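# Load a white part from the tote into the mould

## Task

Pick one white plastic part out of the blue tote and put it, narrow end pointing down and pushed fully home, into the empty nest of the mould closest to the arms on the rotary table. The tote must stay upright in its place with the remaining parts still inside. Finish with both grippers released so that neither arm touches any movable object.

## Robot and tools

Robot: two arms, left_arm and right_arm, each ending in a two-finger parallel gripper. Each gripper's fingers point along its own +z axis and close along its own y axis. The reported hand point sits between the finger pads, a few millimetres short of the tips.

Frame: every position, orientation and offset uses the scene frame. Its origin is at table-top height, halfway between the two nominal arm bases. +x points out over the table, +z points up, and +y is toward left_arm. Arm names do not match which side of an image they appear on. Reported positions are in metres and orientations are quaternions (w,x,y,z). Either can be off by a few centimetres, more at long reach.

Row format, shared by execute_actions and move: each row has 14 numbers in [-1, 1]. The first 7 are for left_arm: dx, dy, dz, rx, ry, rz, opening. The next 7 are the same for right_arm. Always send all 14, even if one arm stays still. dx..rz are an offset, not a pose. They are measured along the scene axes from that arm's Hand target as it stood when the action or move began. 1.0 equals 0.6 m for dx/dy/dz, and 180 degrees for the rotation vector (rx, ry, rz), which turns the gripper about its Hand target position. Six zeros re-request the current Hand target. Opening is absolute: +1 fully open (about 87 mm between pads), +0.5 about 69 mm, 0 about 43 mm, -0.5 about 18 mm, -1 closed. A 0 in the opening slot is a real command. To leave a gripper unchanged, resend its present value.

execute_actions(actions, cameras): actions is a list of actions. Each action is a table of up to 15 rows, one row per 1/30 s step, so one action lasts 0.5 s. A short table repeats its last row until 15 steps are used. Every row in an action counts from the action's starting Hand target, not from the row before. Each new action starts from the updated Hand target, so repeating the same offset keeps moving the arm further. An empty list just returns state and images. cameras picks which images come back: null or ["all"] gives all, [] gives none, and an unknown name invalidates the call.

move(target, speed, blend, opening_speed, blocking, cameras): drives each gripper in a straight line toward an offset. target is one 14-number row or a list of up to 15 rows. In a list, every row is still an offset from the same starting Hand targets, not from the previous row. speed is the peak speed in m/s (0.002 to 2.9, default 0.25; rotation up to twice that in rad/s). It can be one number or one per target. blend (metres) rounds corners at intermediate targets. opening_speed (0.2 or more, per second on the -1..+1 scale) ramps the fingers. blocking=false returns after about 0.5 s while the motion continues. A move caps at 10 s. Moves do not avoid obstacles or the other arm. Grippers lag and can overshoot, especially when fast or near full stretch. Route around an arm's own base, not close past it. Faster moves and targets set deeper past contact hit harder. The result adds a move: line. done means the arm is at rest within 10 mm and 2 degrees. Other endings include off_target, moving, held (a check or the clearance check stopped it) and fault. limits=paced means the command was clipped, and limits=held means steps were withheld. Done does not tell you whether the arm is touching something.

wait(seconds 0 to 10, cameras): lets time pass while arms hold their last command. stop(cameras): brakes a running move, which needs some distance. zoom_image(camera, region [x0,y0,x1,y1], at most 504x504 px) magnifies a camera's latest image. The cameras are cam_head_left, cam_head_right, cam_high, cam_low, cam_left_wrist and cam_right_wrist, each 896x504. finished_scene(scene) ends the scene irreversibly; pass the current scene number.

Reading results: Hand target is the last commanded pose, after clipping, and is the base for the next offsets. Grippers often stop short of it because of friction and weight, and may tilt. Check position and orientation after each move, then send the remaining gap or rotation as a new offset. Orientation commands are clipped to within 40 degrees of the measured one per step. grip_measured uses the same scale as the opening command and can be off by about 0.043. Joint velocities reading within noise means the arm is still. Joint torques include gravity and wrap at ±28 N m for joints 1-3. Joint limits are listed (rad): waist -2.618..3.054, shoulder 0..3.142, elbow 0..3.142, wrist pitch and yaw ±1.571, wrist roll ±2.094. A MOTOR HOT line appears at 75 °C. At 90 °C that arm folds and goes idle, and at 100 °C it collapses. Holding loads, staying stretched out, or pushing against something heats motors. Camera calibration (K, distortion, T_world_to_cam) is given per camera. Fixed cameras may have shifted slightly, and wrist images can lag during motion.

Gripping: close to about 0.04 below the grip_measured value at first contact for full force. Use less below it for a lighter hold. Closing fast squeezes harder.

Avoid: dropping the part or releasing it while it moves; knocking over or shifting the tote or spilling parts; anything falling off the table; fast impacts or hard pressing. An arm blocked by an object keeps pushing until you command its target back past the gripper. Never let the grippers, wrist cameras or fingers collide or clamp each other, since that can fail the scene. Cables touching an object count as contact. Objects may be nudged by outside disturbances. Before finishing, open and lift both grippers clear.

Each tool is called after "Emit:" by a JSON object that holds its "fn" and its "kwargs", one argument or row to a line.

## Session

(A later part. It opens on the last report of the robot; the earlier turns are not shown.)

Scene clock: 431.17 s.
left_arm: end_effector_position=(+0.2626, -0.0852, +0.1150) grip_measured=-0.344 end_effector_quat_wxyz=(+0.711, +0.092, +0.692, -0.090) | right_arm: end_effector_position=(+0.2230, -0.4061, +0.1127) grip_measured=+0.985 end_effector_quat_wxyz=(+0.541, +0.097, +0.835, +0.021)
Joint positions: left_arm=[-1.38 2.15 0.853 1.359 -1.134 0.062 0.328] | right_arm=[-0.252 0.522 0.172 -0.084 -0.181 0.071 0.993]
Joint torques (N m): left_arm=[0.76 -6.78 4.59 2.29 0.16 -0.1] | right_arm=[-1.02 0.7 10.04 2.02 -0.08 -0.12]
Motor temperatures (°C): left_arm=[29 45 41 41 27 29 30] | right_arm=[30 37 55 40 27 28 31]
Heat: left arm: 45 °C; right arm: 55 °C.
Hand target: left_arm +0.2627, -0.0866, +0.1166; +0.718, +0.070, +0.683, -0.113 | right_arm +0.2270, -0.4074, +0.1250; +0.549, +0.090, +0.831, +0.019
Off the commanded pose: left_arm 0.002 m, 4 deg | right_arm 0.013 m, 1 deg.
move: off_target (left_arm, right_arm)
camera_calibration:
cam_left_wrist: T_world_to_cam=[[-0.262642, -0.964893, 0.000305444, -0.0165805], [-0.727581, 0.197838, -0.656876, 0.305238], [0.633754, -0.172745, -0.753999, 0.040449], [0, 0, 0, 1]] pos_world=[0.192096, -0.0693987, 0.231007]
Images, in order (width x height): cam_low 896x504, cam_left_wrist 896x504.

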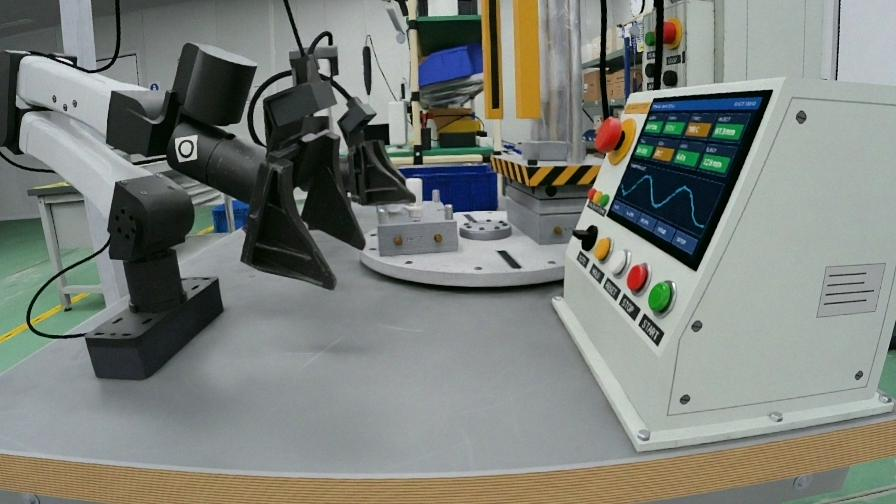

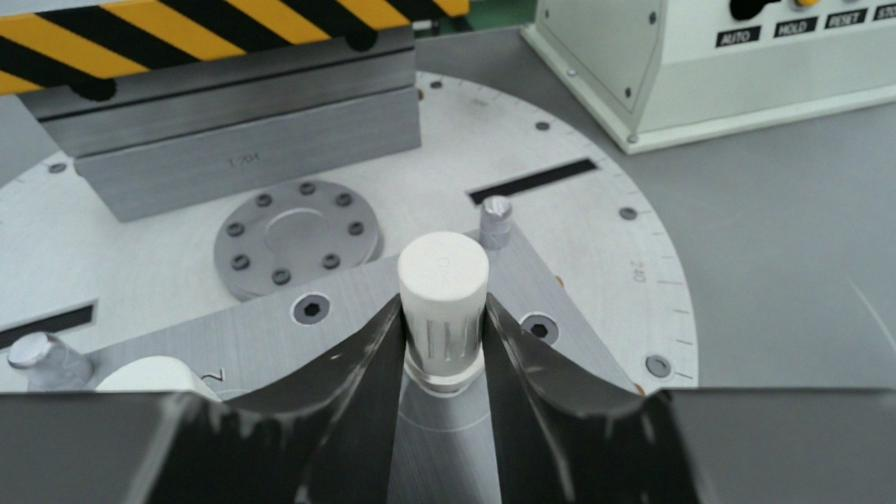

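Emit:
{"fn": "move", "kwargs": {
  "target": [0,0,-0.02,0,0,0,-0.6,0,0,0,0,0,0,1],
  "speed": 0.05
}}

Emit:
{"fn": "zoom_image", "kwargs": {
  "camera": "cam_low",
  "region": [330, 130, 450, 230]
}}

Emit:
{"fn": "zoom_image", "kwargs": {
  "camera": "cam_left_wrist",
  "region": [380, 360, 520, 480]
}}

Emit:
{"fn": "zoom_image", "kwargs": {
  "camera": "cam_head_right",
  "region": [400, 230, 580, 370]
}}

Scene clock: 440.30 s.
left_arm: end_effector_position=(+0.2624, -0.0855, +0.1036) grip_measured=-0.344 end_effector_quat_wxyz=(+0.710, +0.091, +0.692, -0.092) | right_arm: end_effector_position=(+0.2230, -0.4061, +0.1127) grip_measured=+0.985 end_effector_quat_wxyz=(+0.541, +0.097, +0.835, +0.021)
Joint positions: left_arm=[-1.38 2.192 0.853 1.401 -1.132 0.057 0.328] | right_arm=[-0.252 0.522 0.172 -0.084 -0.181 0.071 0.993]
Joint torques (N m): left_arm=[0.75 -6.67 4.59 2.29 0.13 -0.05] | right_arm=[-0.87 0.76 10.13 2.01 -0.08 -0.13]
Motor temperatures (°C): left_arm=[29 44 40 42 27 29 30] | right_arm=[30 37 55 40 27 28 31]
Heat: left arm: 44 °C; right arm: 55 °C.
Hand target: left_arm +0.2627, -0.0866, +0.1046; +0.718, +0.070, +0.683, -0.113 | right_arm +0.2270, -0.4074, +0.1250; +0.549, +0.090, +0.831, +0.019
Off the commanded pose: left_arm 0.002 m, 4 deg | right_arm 0.013 m, 1 deg.
move: off_target (left_arm, right_arm)
camera_calibration:
cam_left_wrist: T_world_to_cam=[[-0.264581, -0.964351, 0.00487803, -0.016811], [-0.727986, 0.196409, -0.656856, 0.297646], [0.632481, -0.177343, -0.754001, 0.031851], [0, 0, 0, 1]] pos_world=[0.192089, -0.0690234, 0.219608]
cam_right_wrist: T_world_to_cam=[[-0.149165, -0.980548, -0.127574, -0.354576], [-0.94195, 0.180155, -0.283328, 0.340519], [0.3008, 0.0779058, -0.9505, 0.213214], [0, 0, 0, 1]] pos_world=[0.203727, -0.425636, 0.253904]

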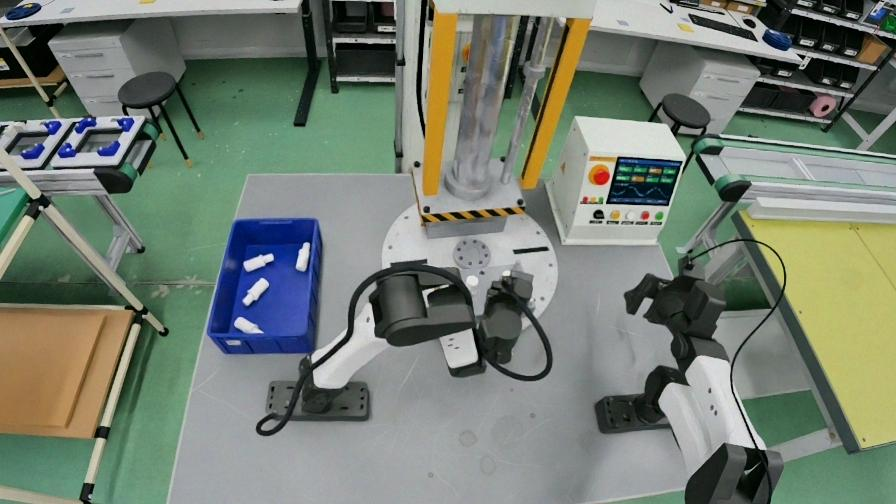

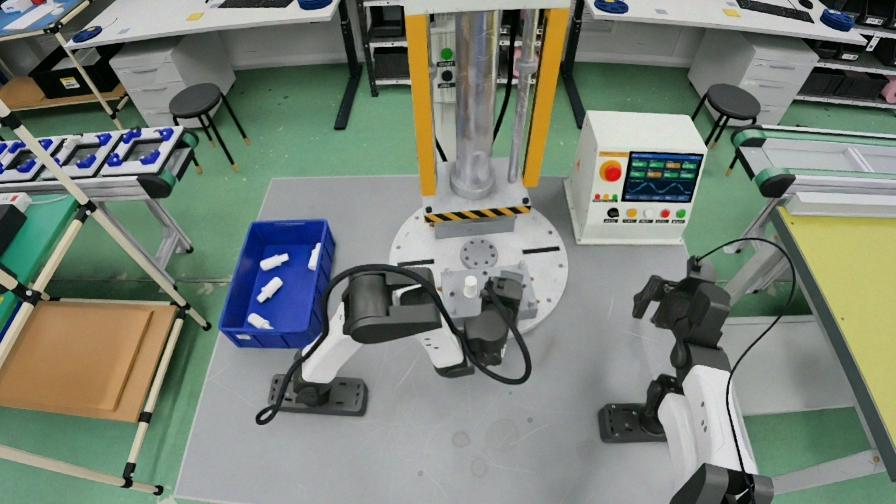

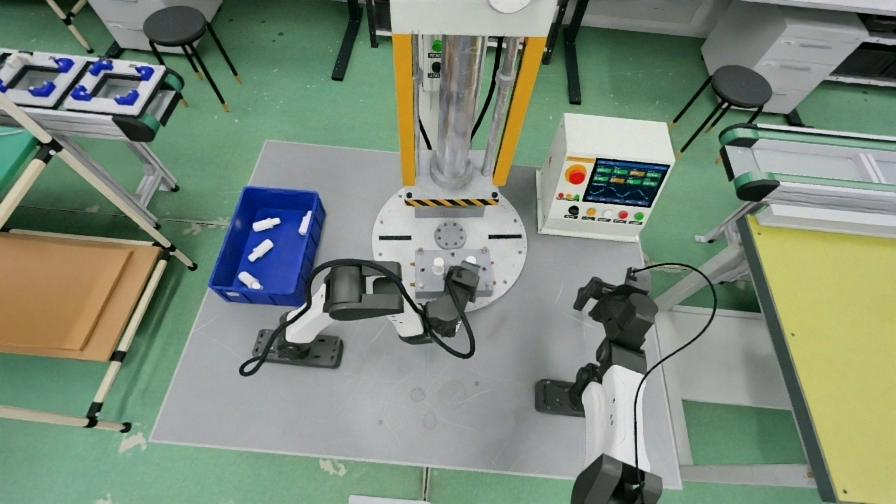

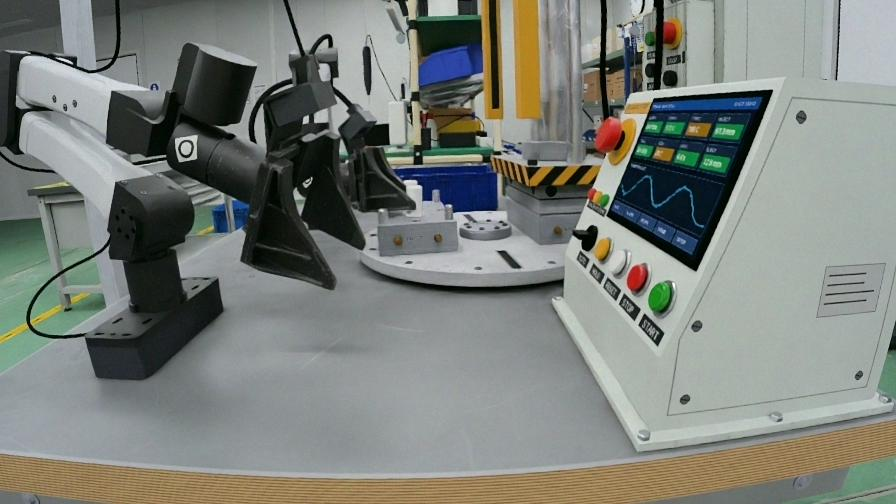

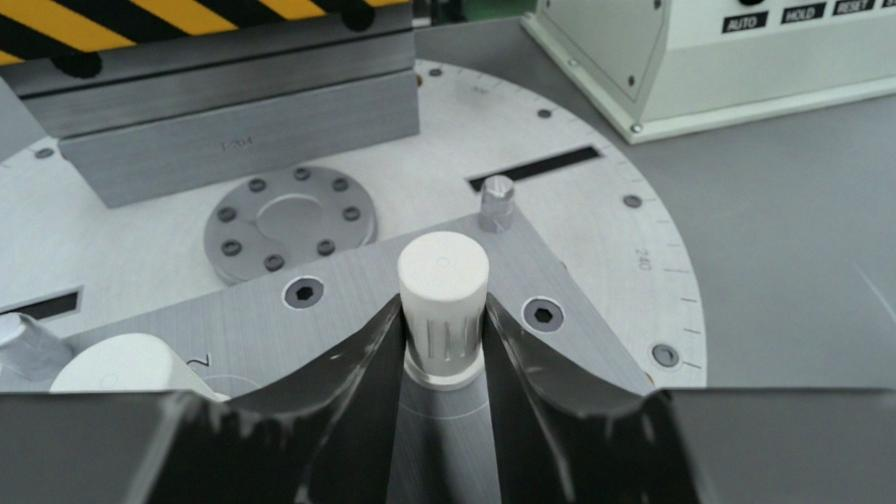

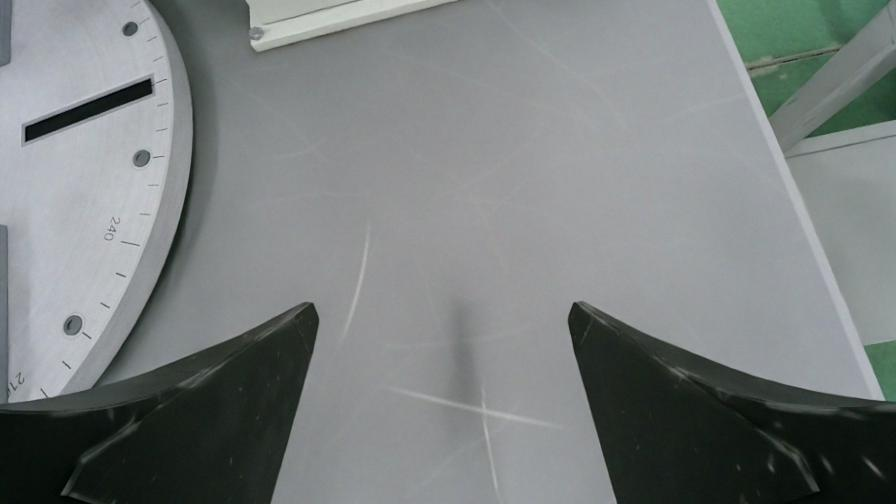

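Scaled by 4.200 from the camera's 896x504 image, which has a finer 1280x720 frame.

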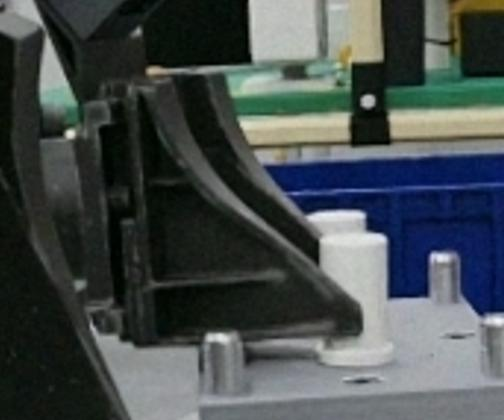

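Scaled by 3.600 from the camera's 896x504 image, which has a finer 1280x720 frame.

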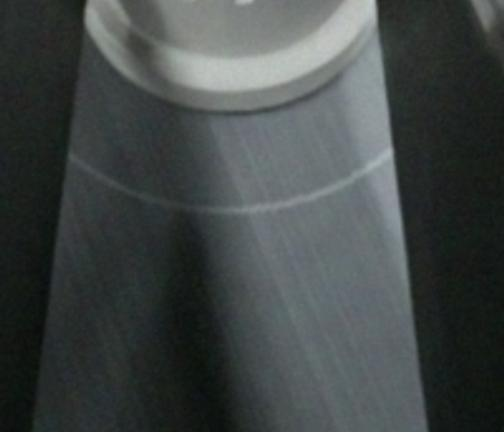

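Scaled by 2.800 from the camera's 896x504 image, which has a finer 1280x720 frame.

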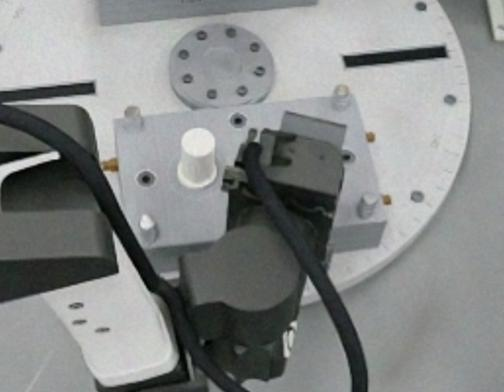

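Emit:
{"fn": "move", "kwargs": {
  "target": [0,0,-0.01,0,0,0,-0.6,0,0,0,0,0,0,1],
  "speed": 0.04,
  "cameras": ["cam_low","cam_left_wrist"]
}}

Emit:
{"fn": "zoom_image", "kwargs": {
  "camera": "cam_low",
  "region": [380, 160, 450, 230]
}}

Emit:
{"fn": "zoom_image", "kwargs": {
  "camera": "cam_left_wrist",
  "region": [380, 360, 520, 480]
}}

Scene clock: 447.00 s.
left_arm: end_effector_position=(+0.2626, -0.0852, +0.1031) grip_measured=-0.344 end_effector_quat_wxyz=(+0.711, +0.086, +0.691, -0.095) | right_arm: end_effector_position=(+0.2230, -0.4061, +0.1127) grip_measured=+0.985 end_effector_quat_wxyz=(+0.541, +0.097, +0.835, +0.021)
Joint positions: left_arm=[-1.38 2.199 0.853 1.418 -1.135 0.057 0.328] | right_arm=[-0.252 0.522 0.172 -0.084 -0.181 0.071 0.993]
Joint torques (N m): left_arm=[0.75 -5.6 4.67 2.3 0.17 -0.06] | right_arm=[-0.92 0.79 10.06 2.02 -0.11 -0.12]
Motor temperatures (°C): left_arm=[29 44 40 43 27 29 30] | right_arm=[30 37 55 40 27 28 31]
Heat: left arm: 44 °C; right arm: 55 °C.
Hand target: left_arm +0.2627, -0.0866, +0.0987; +0.718, +0.070, +0.683, -0.113 | right_arm +0.2270, -0.4074, +0.1250; +0.549, +0.090, +0.831, +0.019
Off the commanded pose: left_arm 0.005 m, 3 deg | right_arm 0.013 m, 1 deg.
move: off_target (left_arm, right_arm)
camera_calibration:
cam_left_wrist: T_world_to_cam=[[-0.26168, -0.965054, 0.0139095, -0.0182758], [-0.72754, 0.187766, -0.659871, 0.296825], [0.634199, -0.182795, -0.75125, 0.0302279], [0, 0, 0, 1]] pos_world=[0.191999, -0.0678452, 0.218829]
Images, in order (width x height): cam_low 896x504, cam_left_wrist 896x504.

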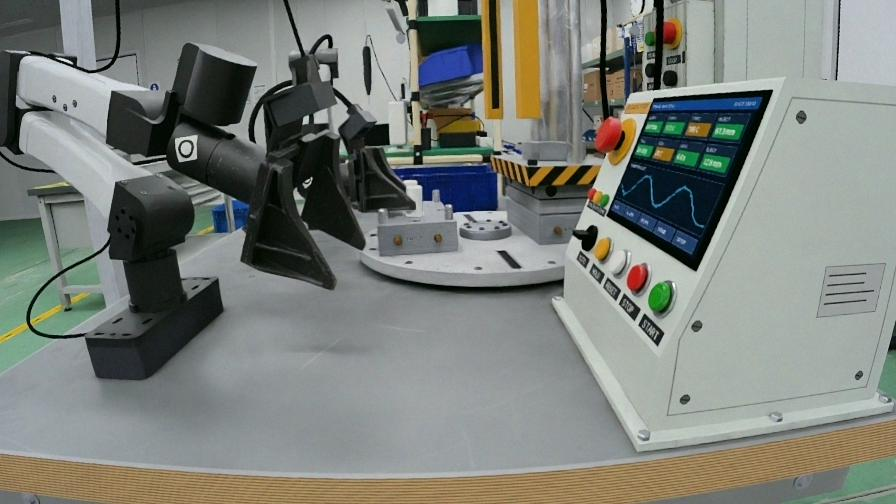

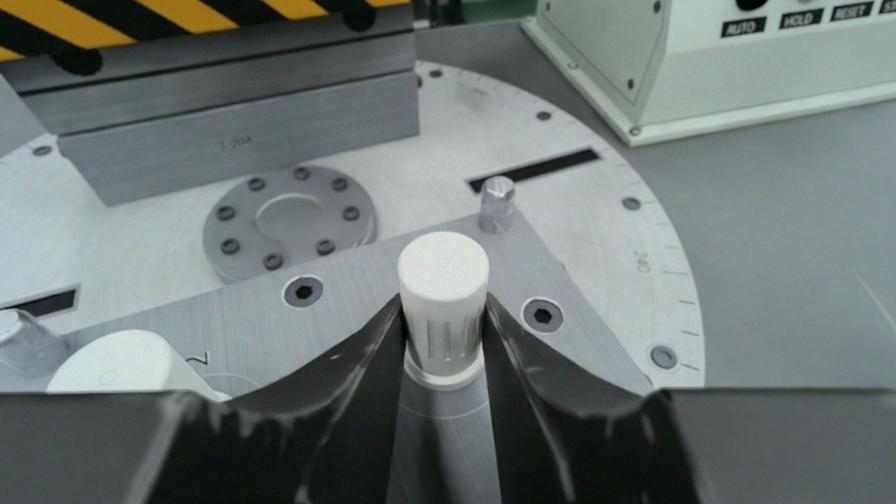

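Scaled by 7.200 from the camera's 896x504 image, which has a finer 1280x720 frame.

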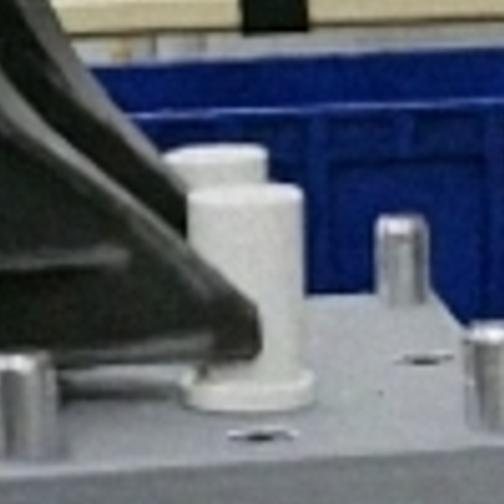

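Scaled by 3.600 from the camera's 896x504 image, which has a finer 1280x720 frame.

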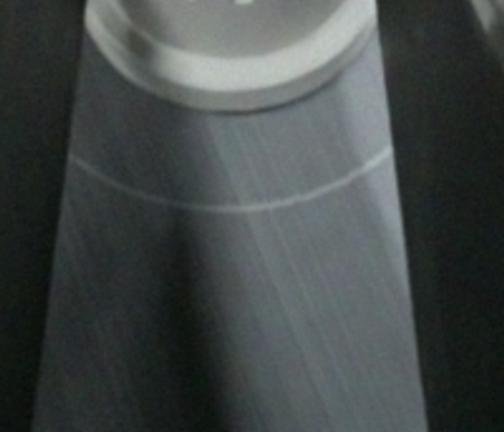

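Emit:
{"fn": "move", "kwargs": {
  "target": [0,0.001,0.005,0,0,0,-0.05,0,0,0,0,0,0,1],
  "opening_speed": 0.25,
  "cameras": ["cam_low","cam_left_wrist"]
}}

Emit:
{"fn": "zoom_image", "kwargs": {
  "camera": "cam_low",
  "region": [380, 160, 450, 230]
}}

Scene clock: 454.90 s.
left_arm: end_effector_position=(+0.2625, -0.0848, +0.0999) grip_measured=-0.050 end_effector_quat_wxyz=(+0.711, +0.089, +0.692, -0.092) | right_arm: end_effector_position=(+0.2230, -0.4061, +0.1127) grip_measured=+0.985 end_effector_quat_wxyz=(+0.541, +0.097, +0.835, +0.021)
Joint positions: left_arm=[-1.38 2.207 0.853 1.418 -1.135 0.058 0.475] | right_arm=[-0.252 0.522 0.172 -0.084 -0.181 0.071 0.993]
Joint torques (N m): left_arm=[0.76 -6.9 4.37 2.28 0.16 -0.03] | right_arm=[-0.85 0.75 10.14 2.03 -0.09 -0.11]
Motor temperatures (°C): left_arm=[29 43 40 43 27 29 30] | right_arm=[30 37 56 40 27 28 31]
Heat: left arm: 43 °C; right arm: 56 °C.
Hand target: left_arm +0.2627, -0.0860, +0.1016; +0.718, +0.070, +0.683, -0.113 | right_arm +0.2270, -0.4074, +0.1250; +0.549, +0.090, +0.831, +0.019
Off the commanded pose: left_arm 0.002 m, 4 deg | right_arm 0.013 m, 1 deg.
move: off_target (left_arm, right_arm)
camera_calibration:
cam_left_wrist: T_world_to_cam=[[-0.261624, -0.965149, 0.006316, -0.0171377], [-0.72828, 0.193113, -0.657507, 0.295009], [0.633373, -0.17662, -0.753422, 0.0288463], [0, 0, 0, 1]] pos_world=[0.192095, -0.0684157, 0.215812]
Images, in order (width x height): cam_low 896x504, cam_left_wrist 896x504.

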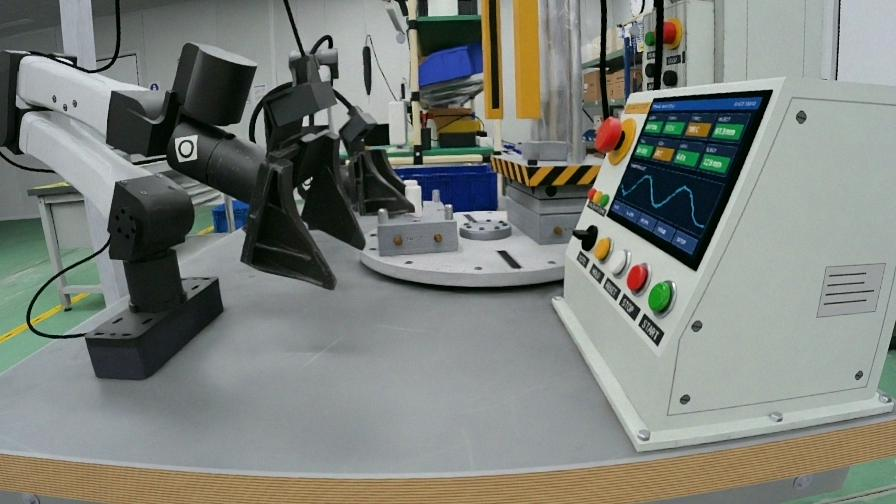

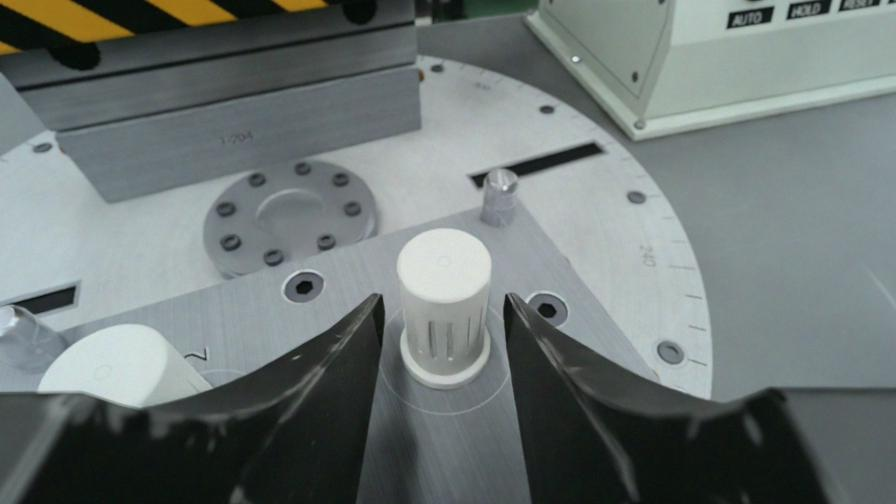

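Scaled by 7.200 from the camera's 896x504 image, which has a finer 1280x720 frame.

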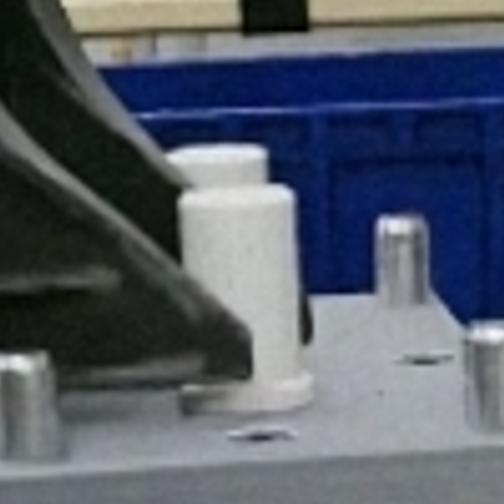

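Emit:
{"fn": "move", "kwargs": {
  "target": [
    [0,0.002,0.035,0,0,0,-0.05,0,0,0,0,0,0,1],
    [-0.16,0.045,0.09,0,0,0,-0.05,0,0,0,0,0,0,1],
    [-0.16,0.10,0.25,0,0,0,-0.05,0,0,0,0,0,0,1]
  ],
  "speed": 0.12
}}

Emit:
{"fn": "zoom_image", "kwargs": {
  "camera": "cam_low",
  "region": [360, 160, 470, 260]
}}

Emit:
{"fn": "zoom_image", "kwargs": {
  "camera": "cam_left_wrist",
  "region": [250, 200, 600, 480]
}}

Scene clock: 463.23 s.
left_arm: end_effector_position=(+0.1689, -0.0288, +0.2430) grip_measured=-0.050 end_effector_quat_wxyz=(+0.720, +0.085, +0.682, -0.100) | right_arm: end_effector_position=(+0.2230, -0.4061, +0.1127) grip_measured=+0.985 end_effector_quat_wxyz=(+0.541, +0.097, +0.835, +0.021)
Joint positions: left_arm=[-1.659 1.627 0.702 1.262 -1.4 0.32 0.475] | right_arm=[-0.252 0.522 0.172 -0.084 -0.181 0.071 0.993]
Joint torques (N m): left_arm=[0.08 -7.66 6.65 1.16 0.18 -0.08] | right_arm=[-0.91 0.79 10.11 2.05 -0.11 -0.11]
Motor temperatures (°C): left_arm=[29 44 40 42 27 29 30] | right_arm=[30 37 56 40 27 28 31]
Heat: left arm: 44 °C; right arm: 56 °C.
Hand target: left_arm +0.1667, -0.0260, +0.2516; +0.718, +0.070, +0.683, -0.113 | right_arm +0.2270, -0.4074, +0.1250; +0.549, +0.090, +0.831, +0.019
Off the commanded pose: left_arm 0.009 m, 2 deg | right_arm 0.013 m, 1 deg.
move: off_target (right_arm)
camera_calibration:
cam_left_wrist: T_world_to_cam=[[-0.267328, -0.96342, 0.0189194, 0.00947161], [-0.710423, 0.183786, -0.679354, 0.312116], [0.651026, -0.195051, -0.733567, 0.197521], [0, 0, 0, 1]] pos_world=[0.0956752, -0.00971072, 0.356753]
cam_right_wrist: T_world_to_cam=[[-0.149165, -0.980548, -0.127574, -0.354576], [-0.94195, 0.180155, -0.283328, 0.340519], [0.3008, 0.0779058, -0.9505, 0.213214], [0, 0, 0, 1]] pos_world=[0.203727, -0.425636, 0.253904]

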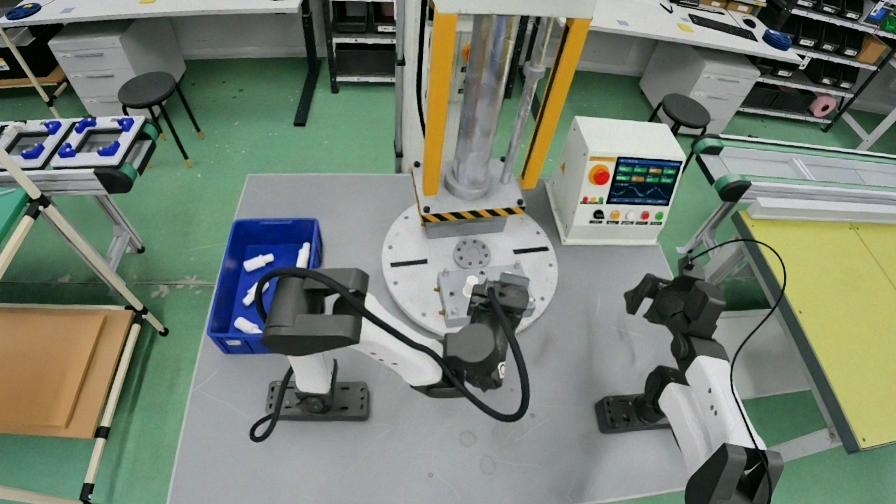

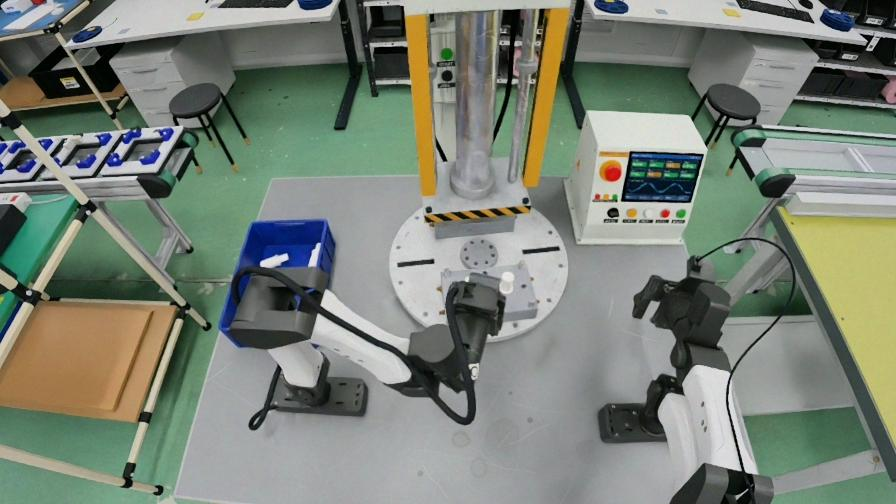

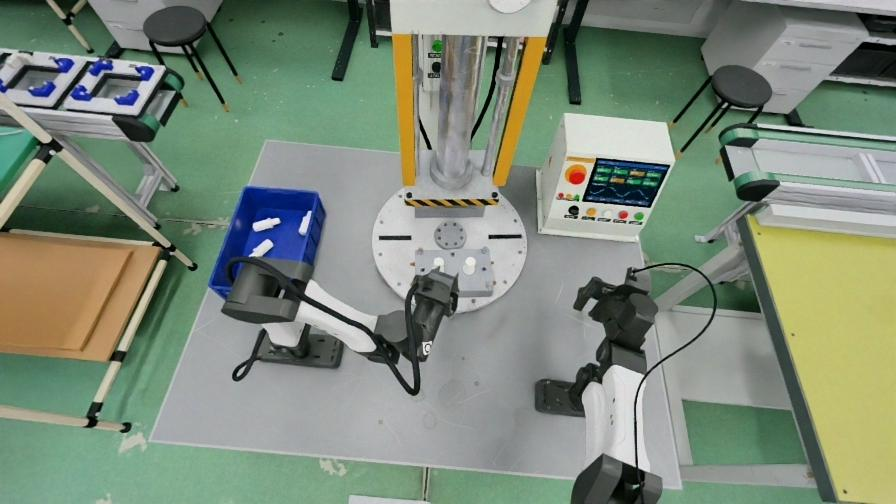

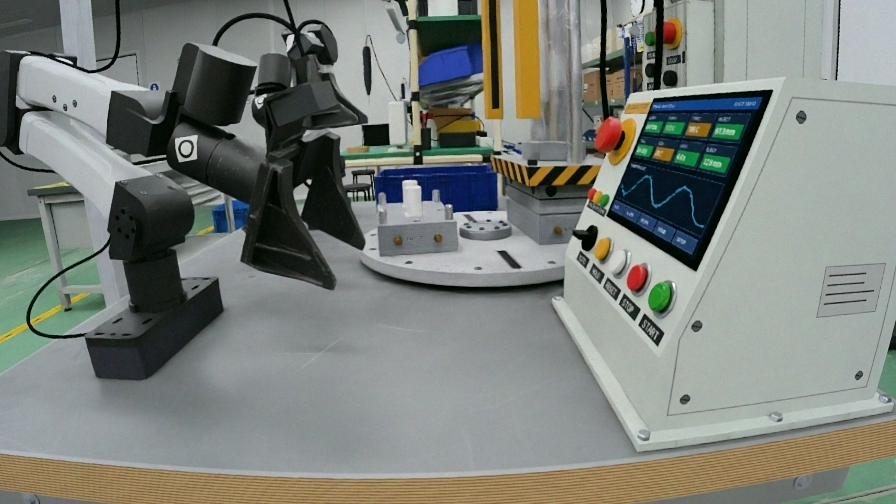

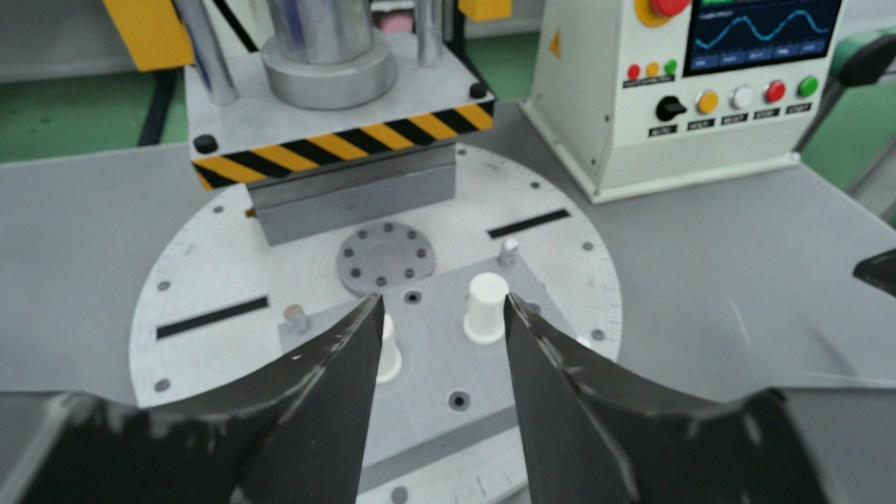

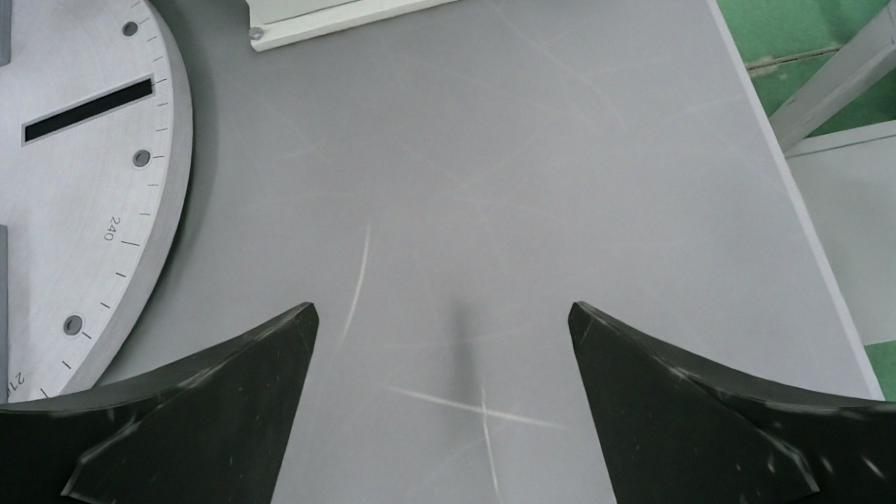

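Scaled by 4.582 from the camera's 896x504 image, which has a finer 1280x720 frame.

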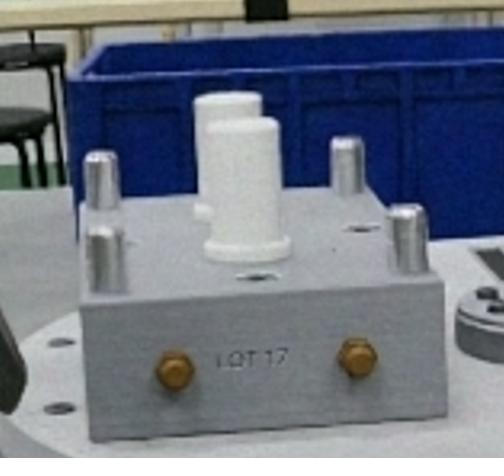

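Scaled by 1.440 from the camera's 896x504 image, which has a finer 1280x720 frame.

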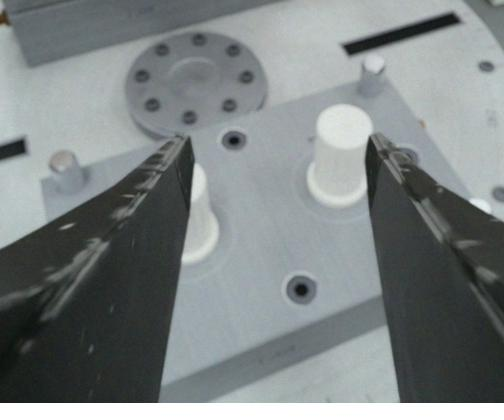

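Emit:
{"fn": "finished_scene", "kwargs": {
  "scene": 1
}}

The scene is finished: the task was done.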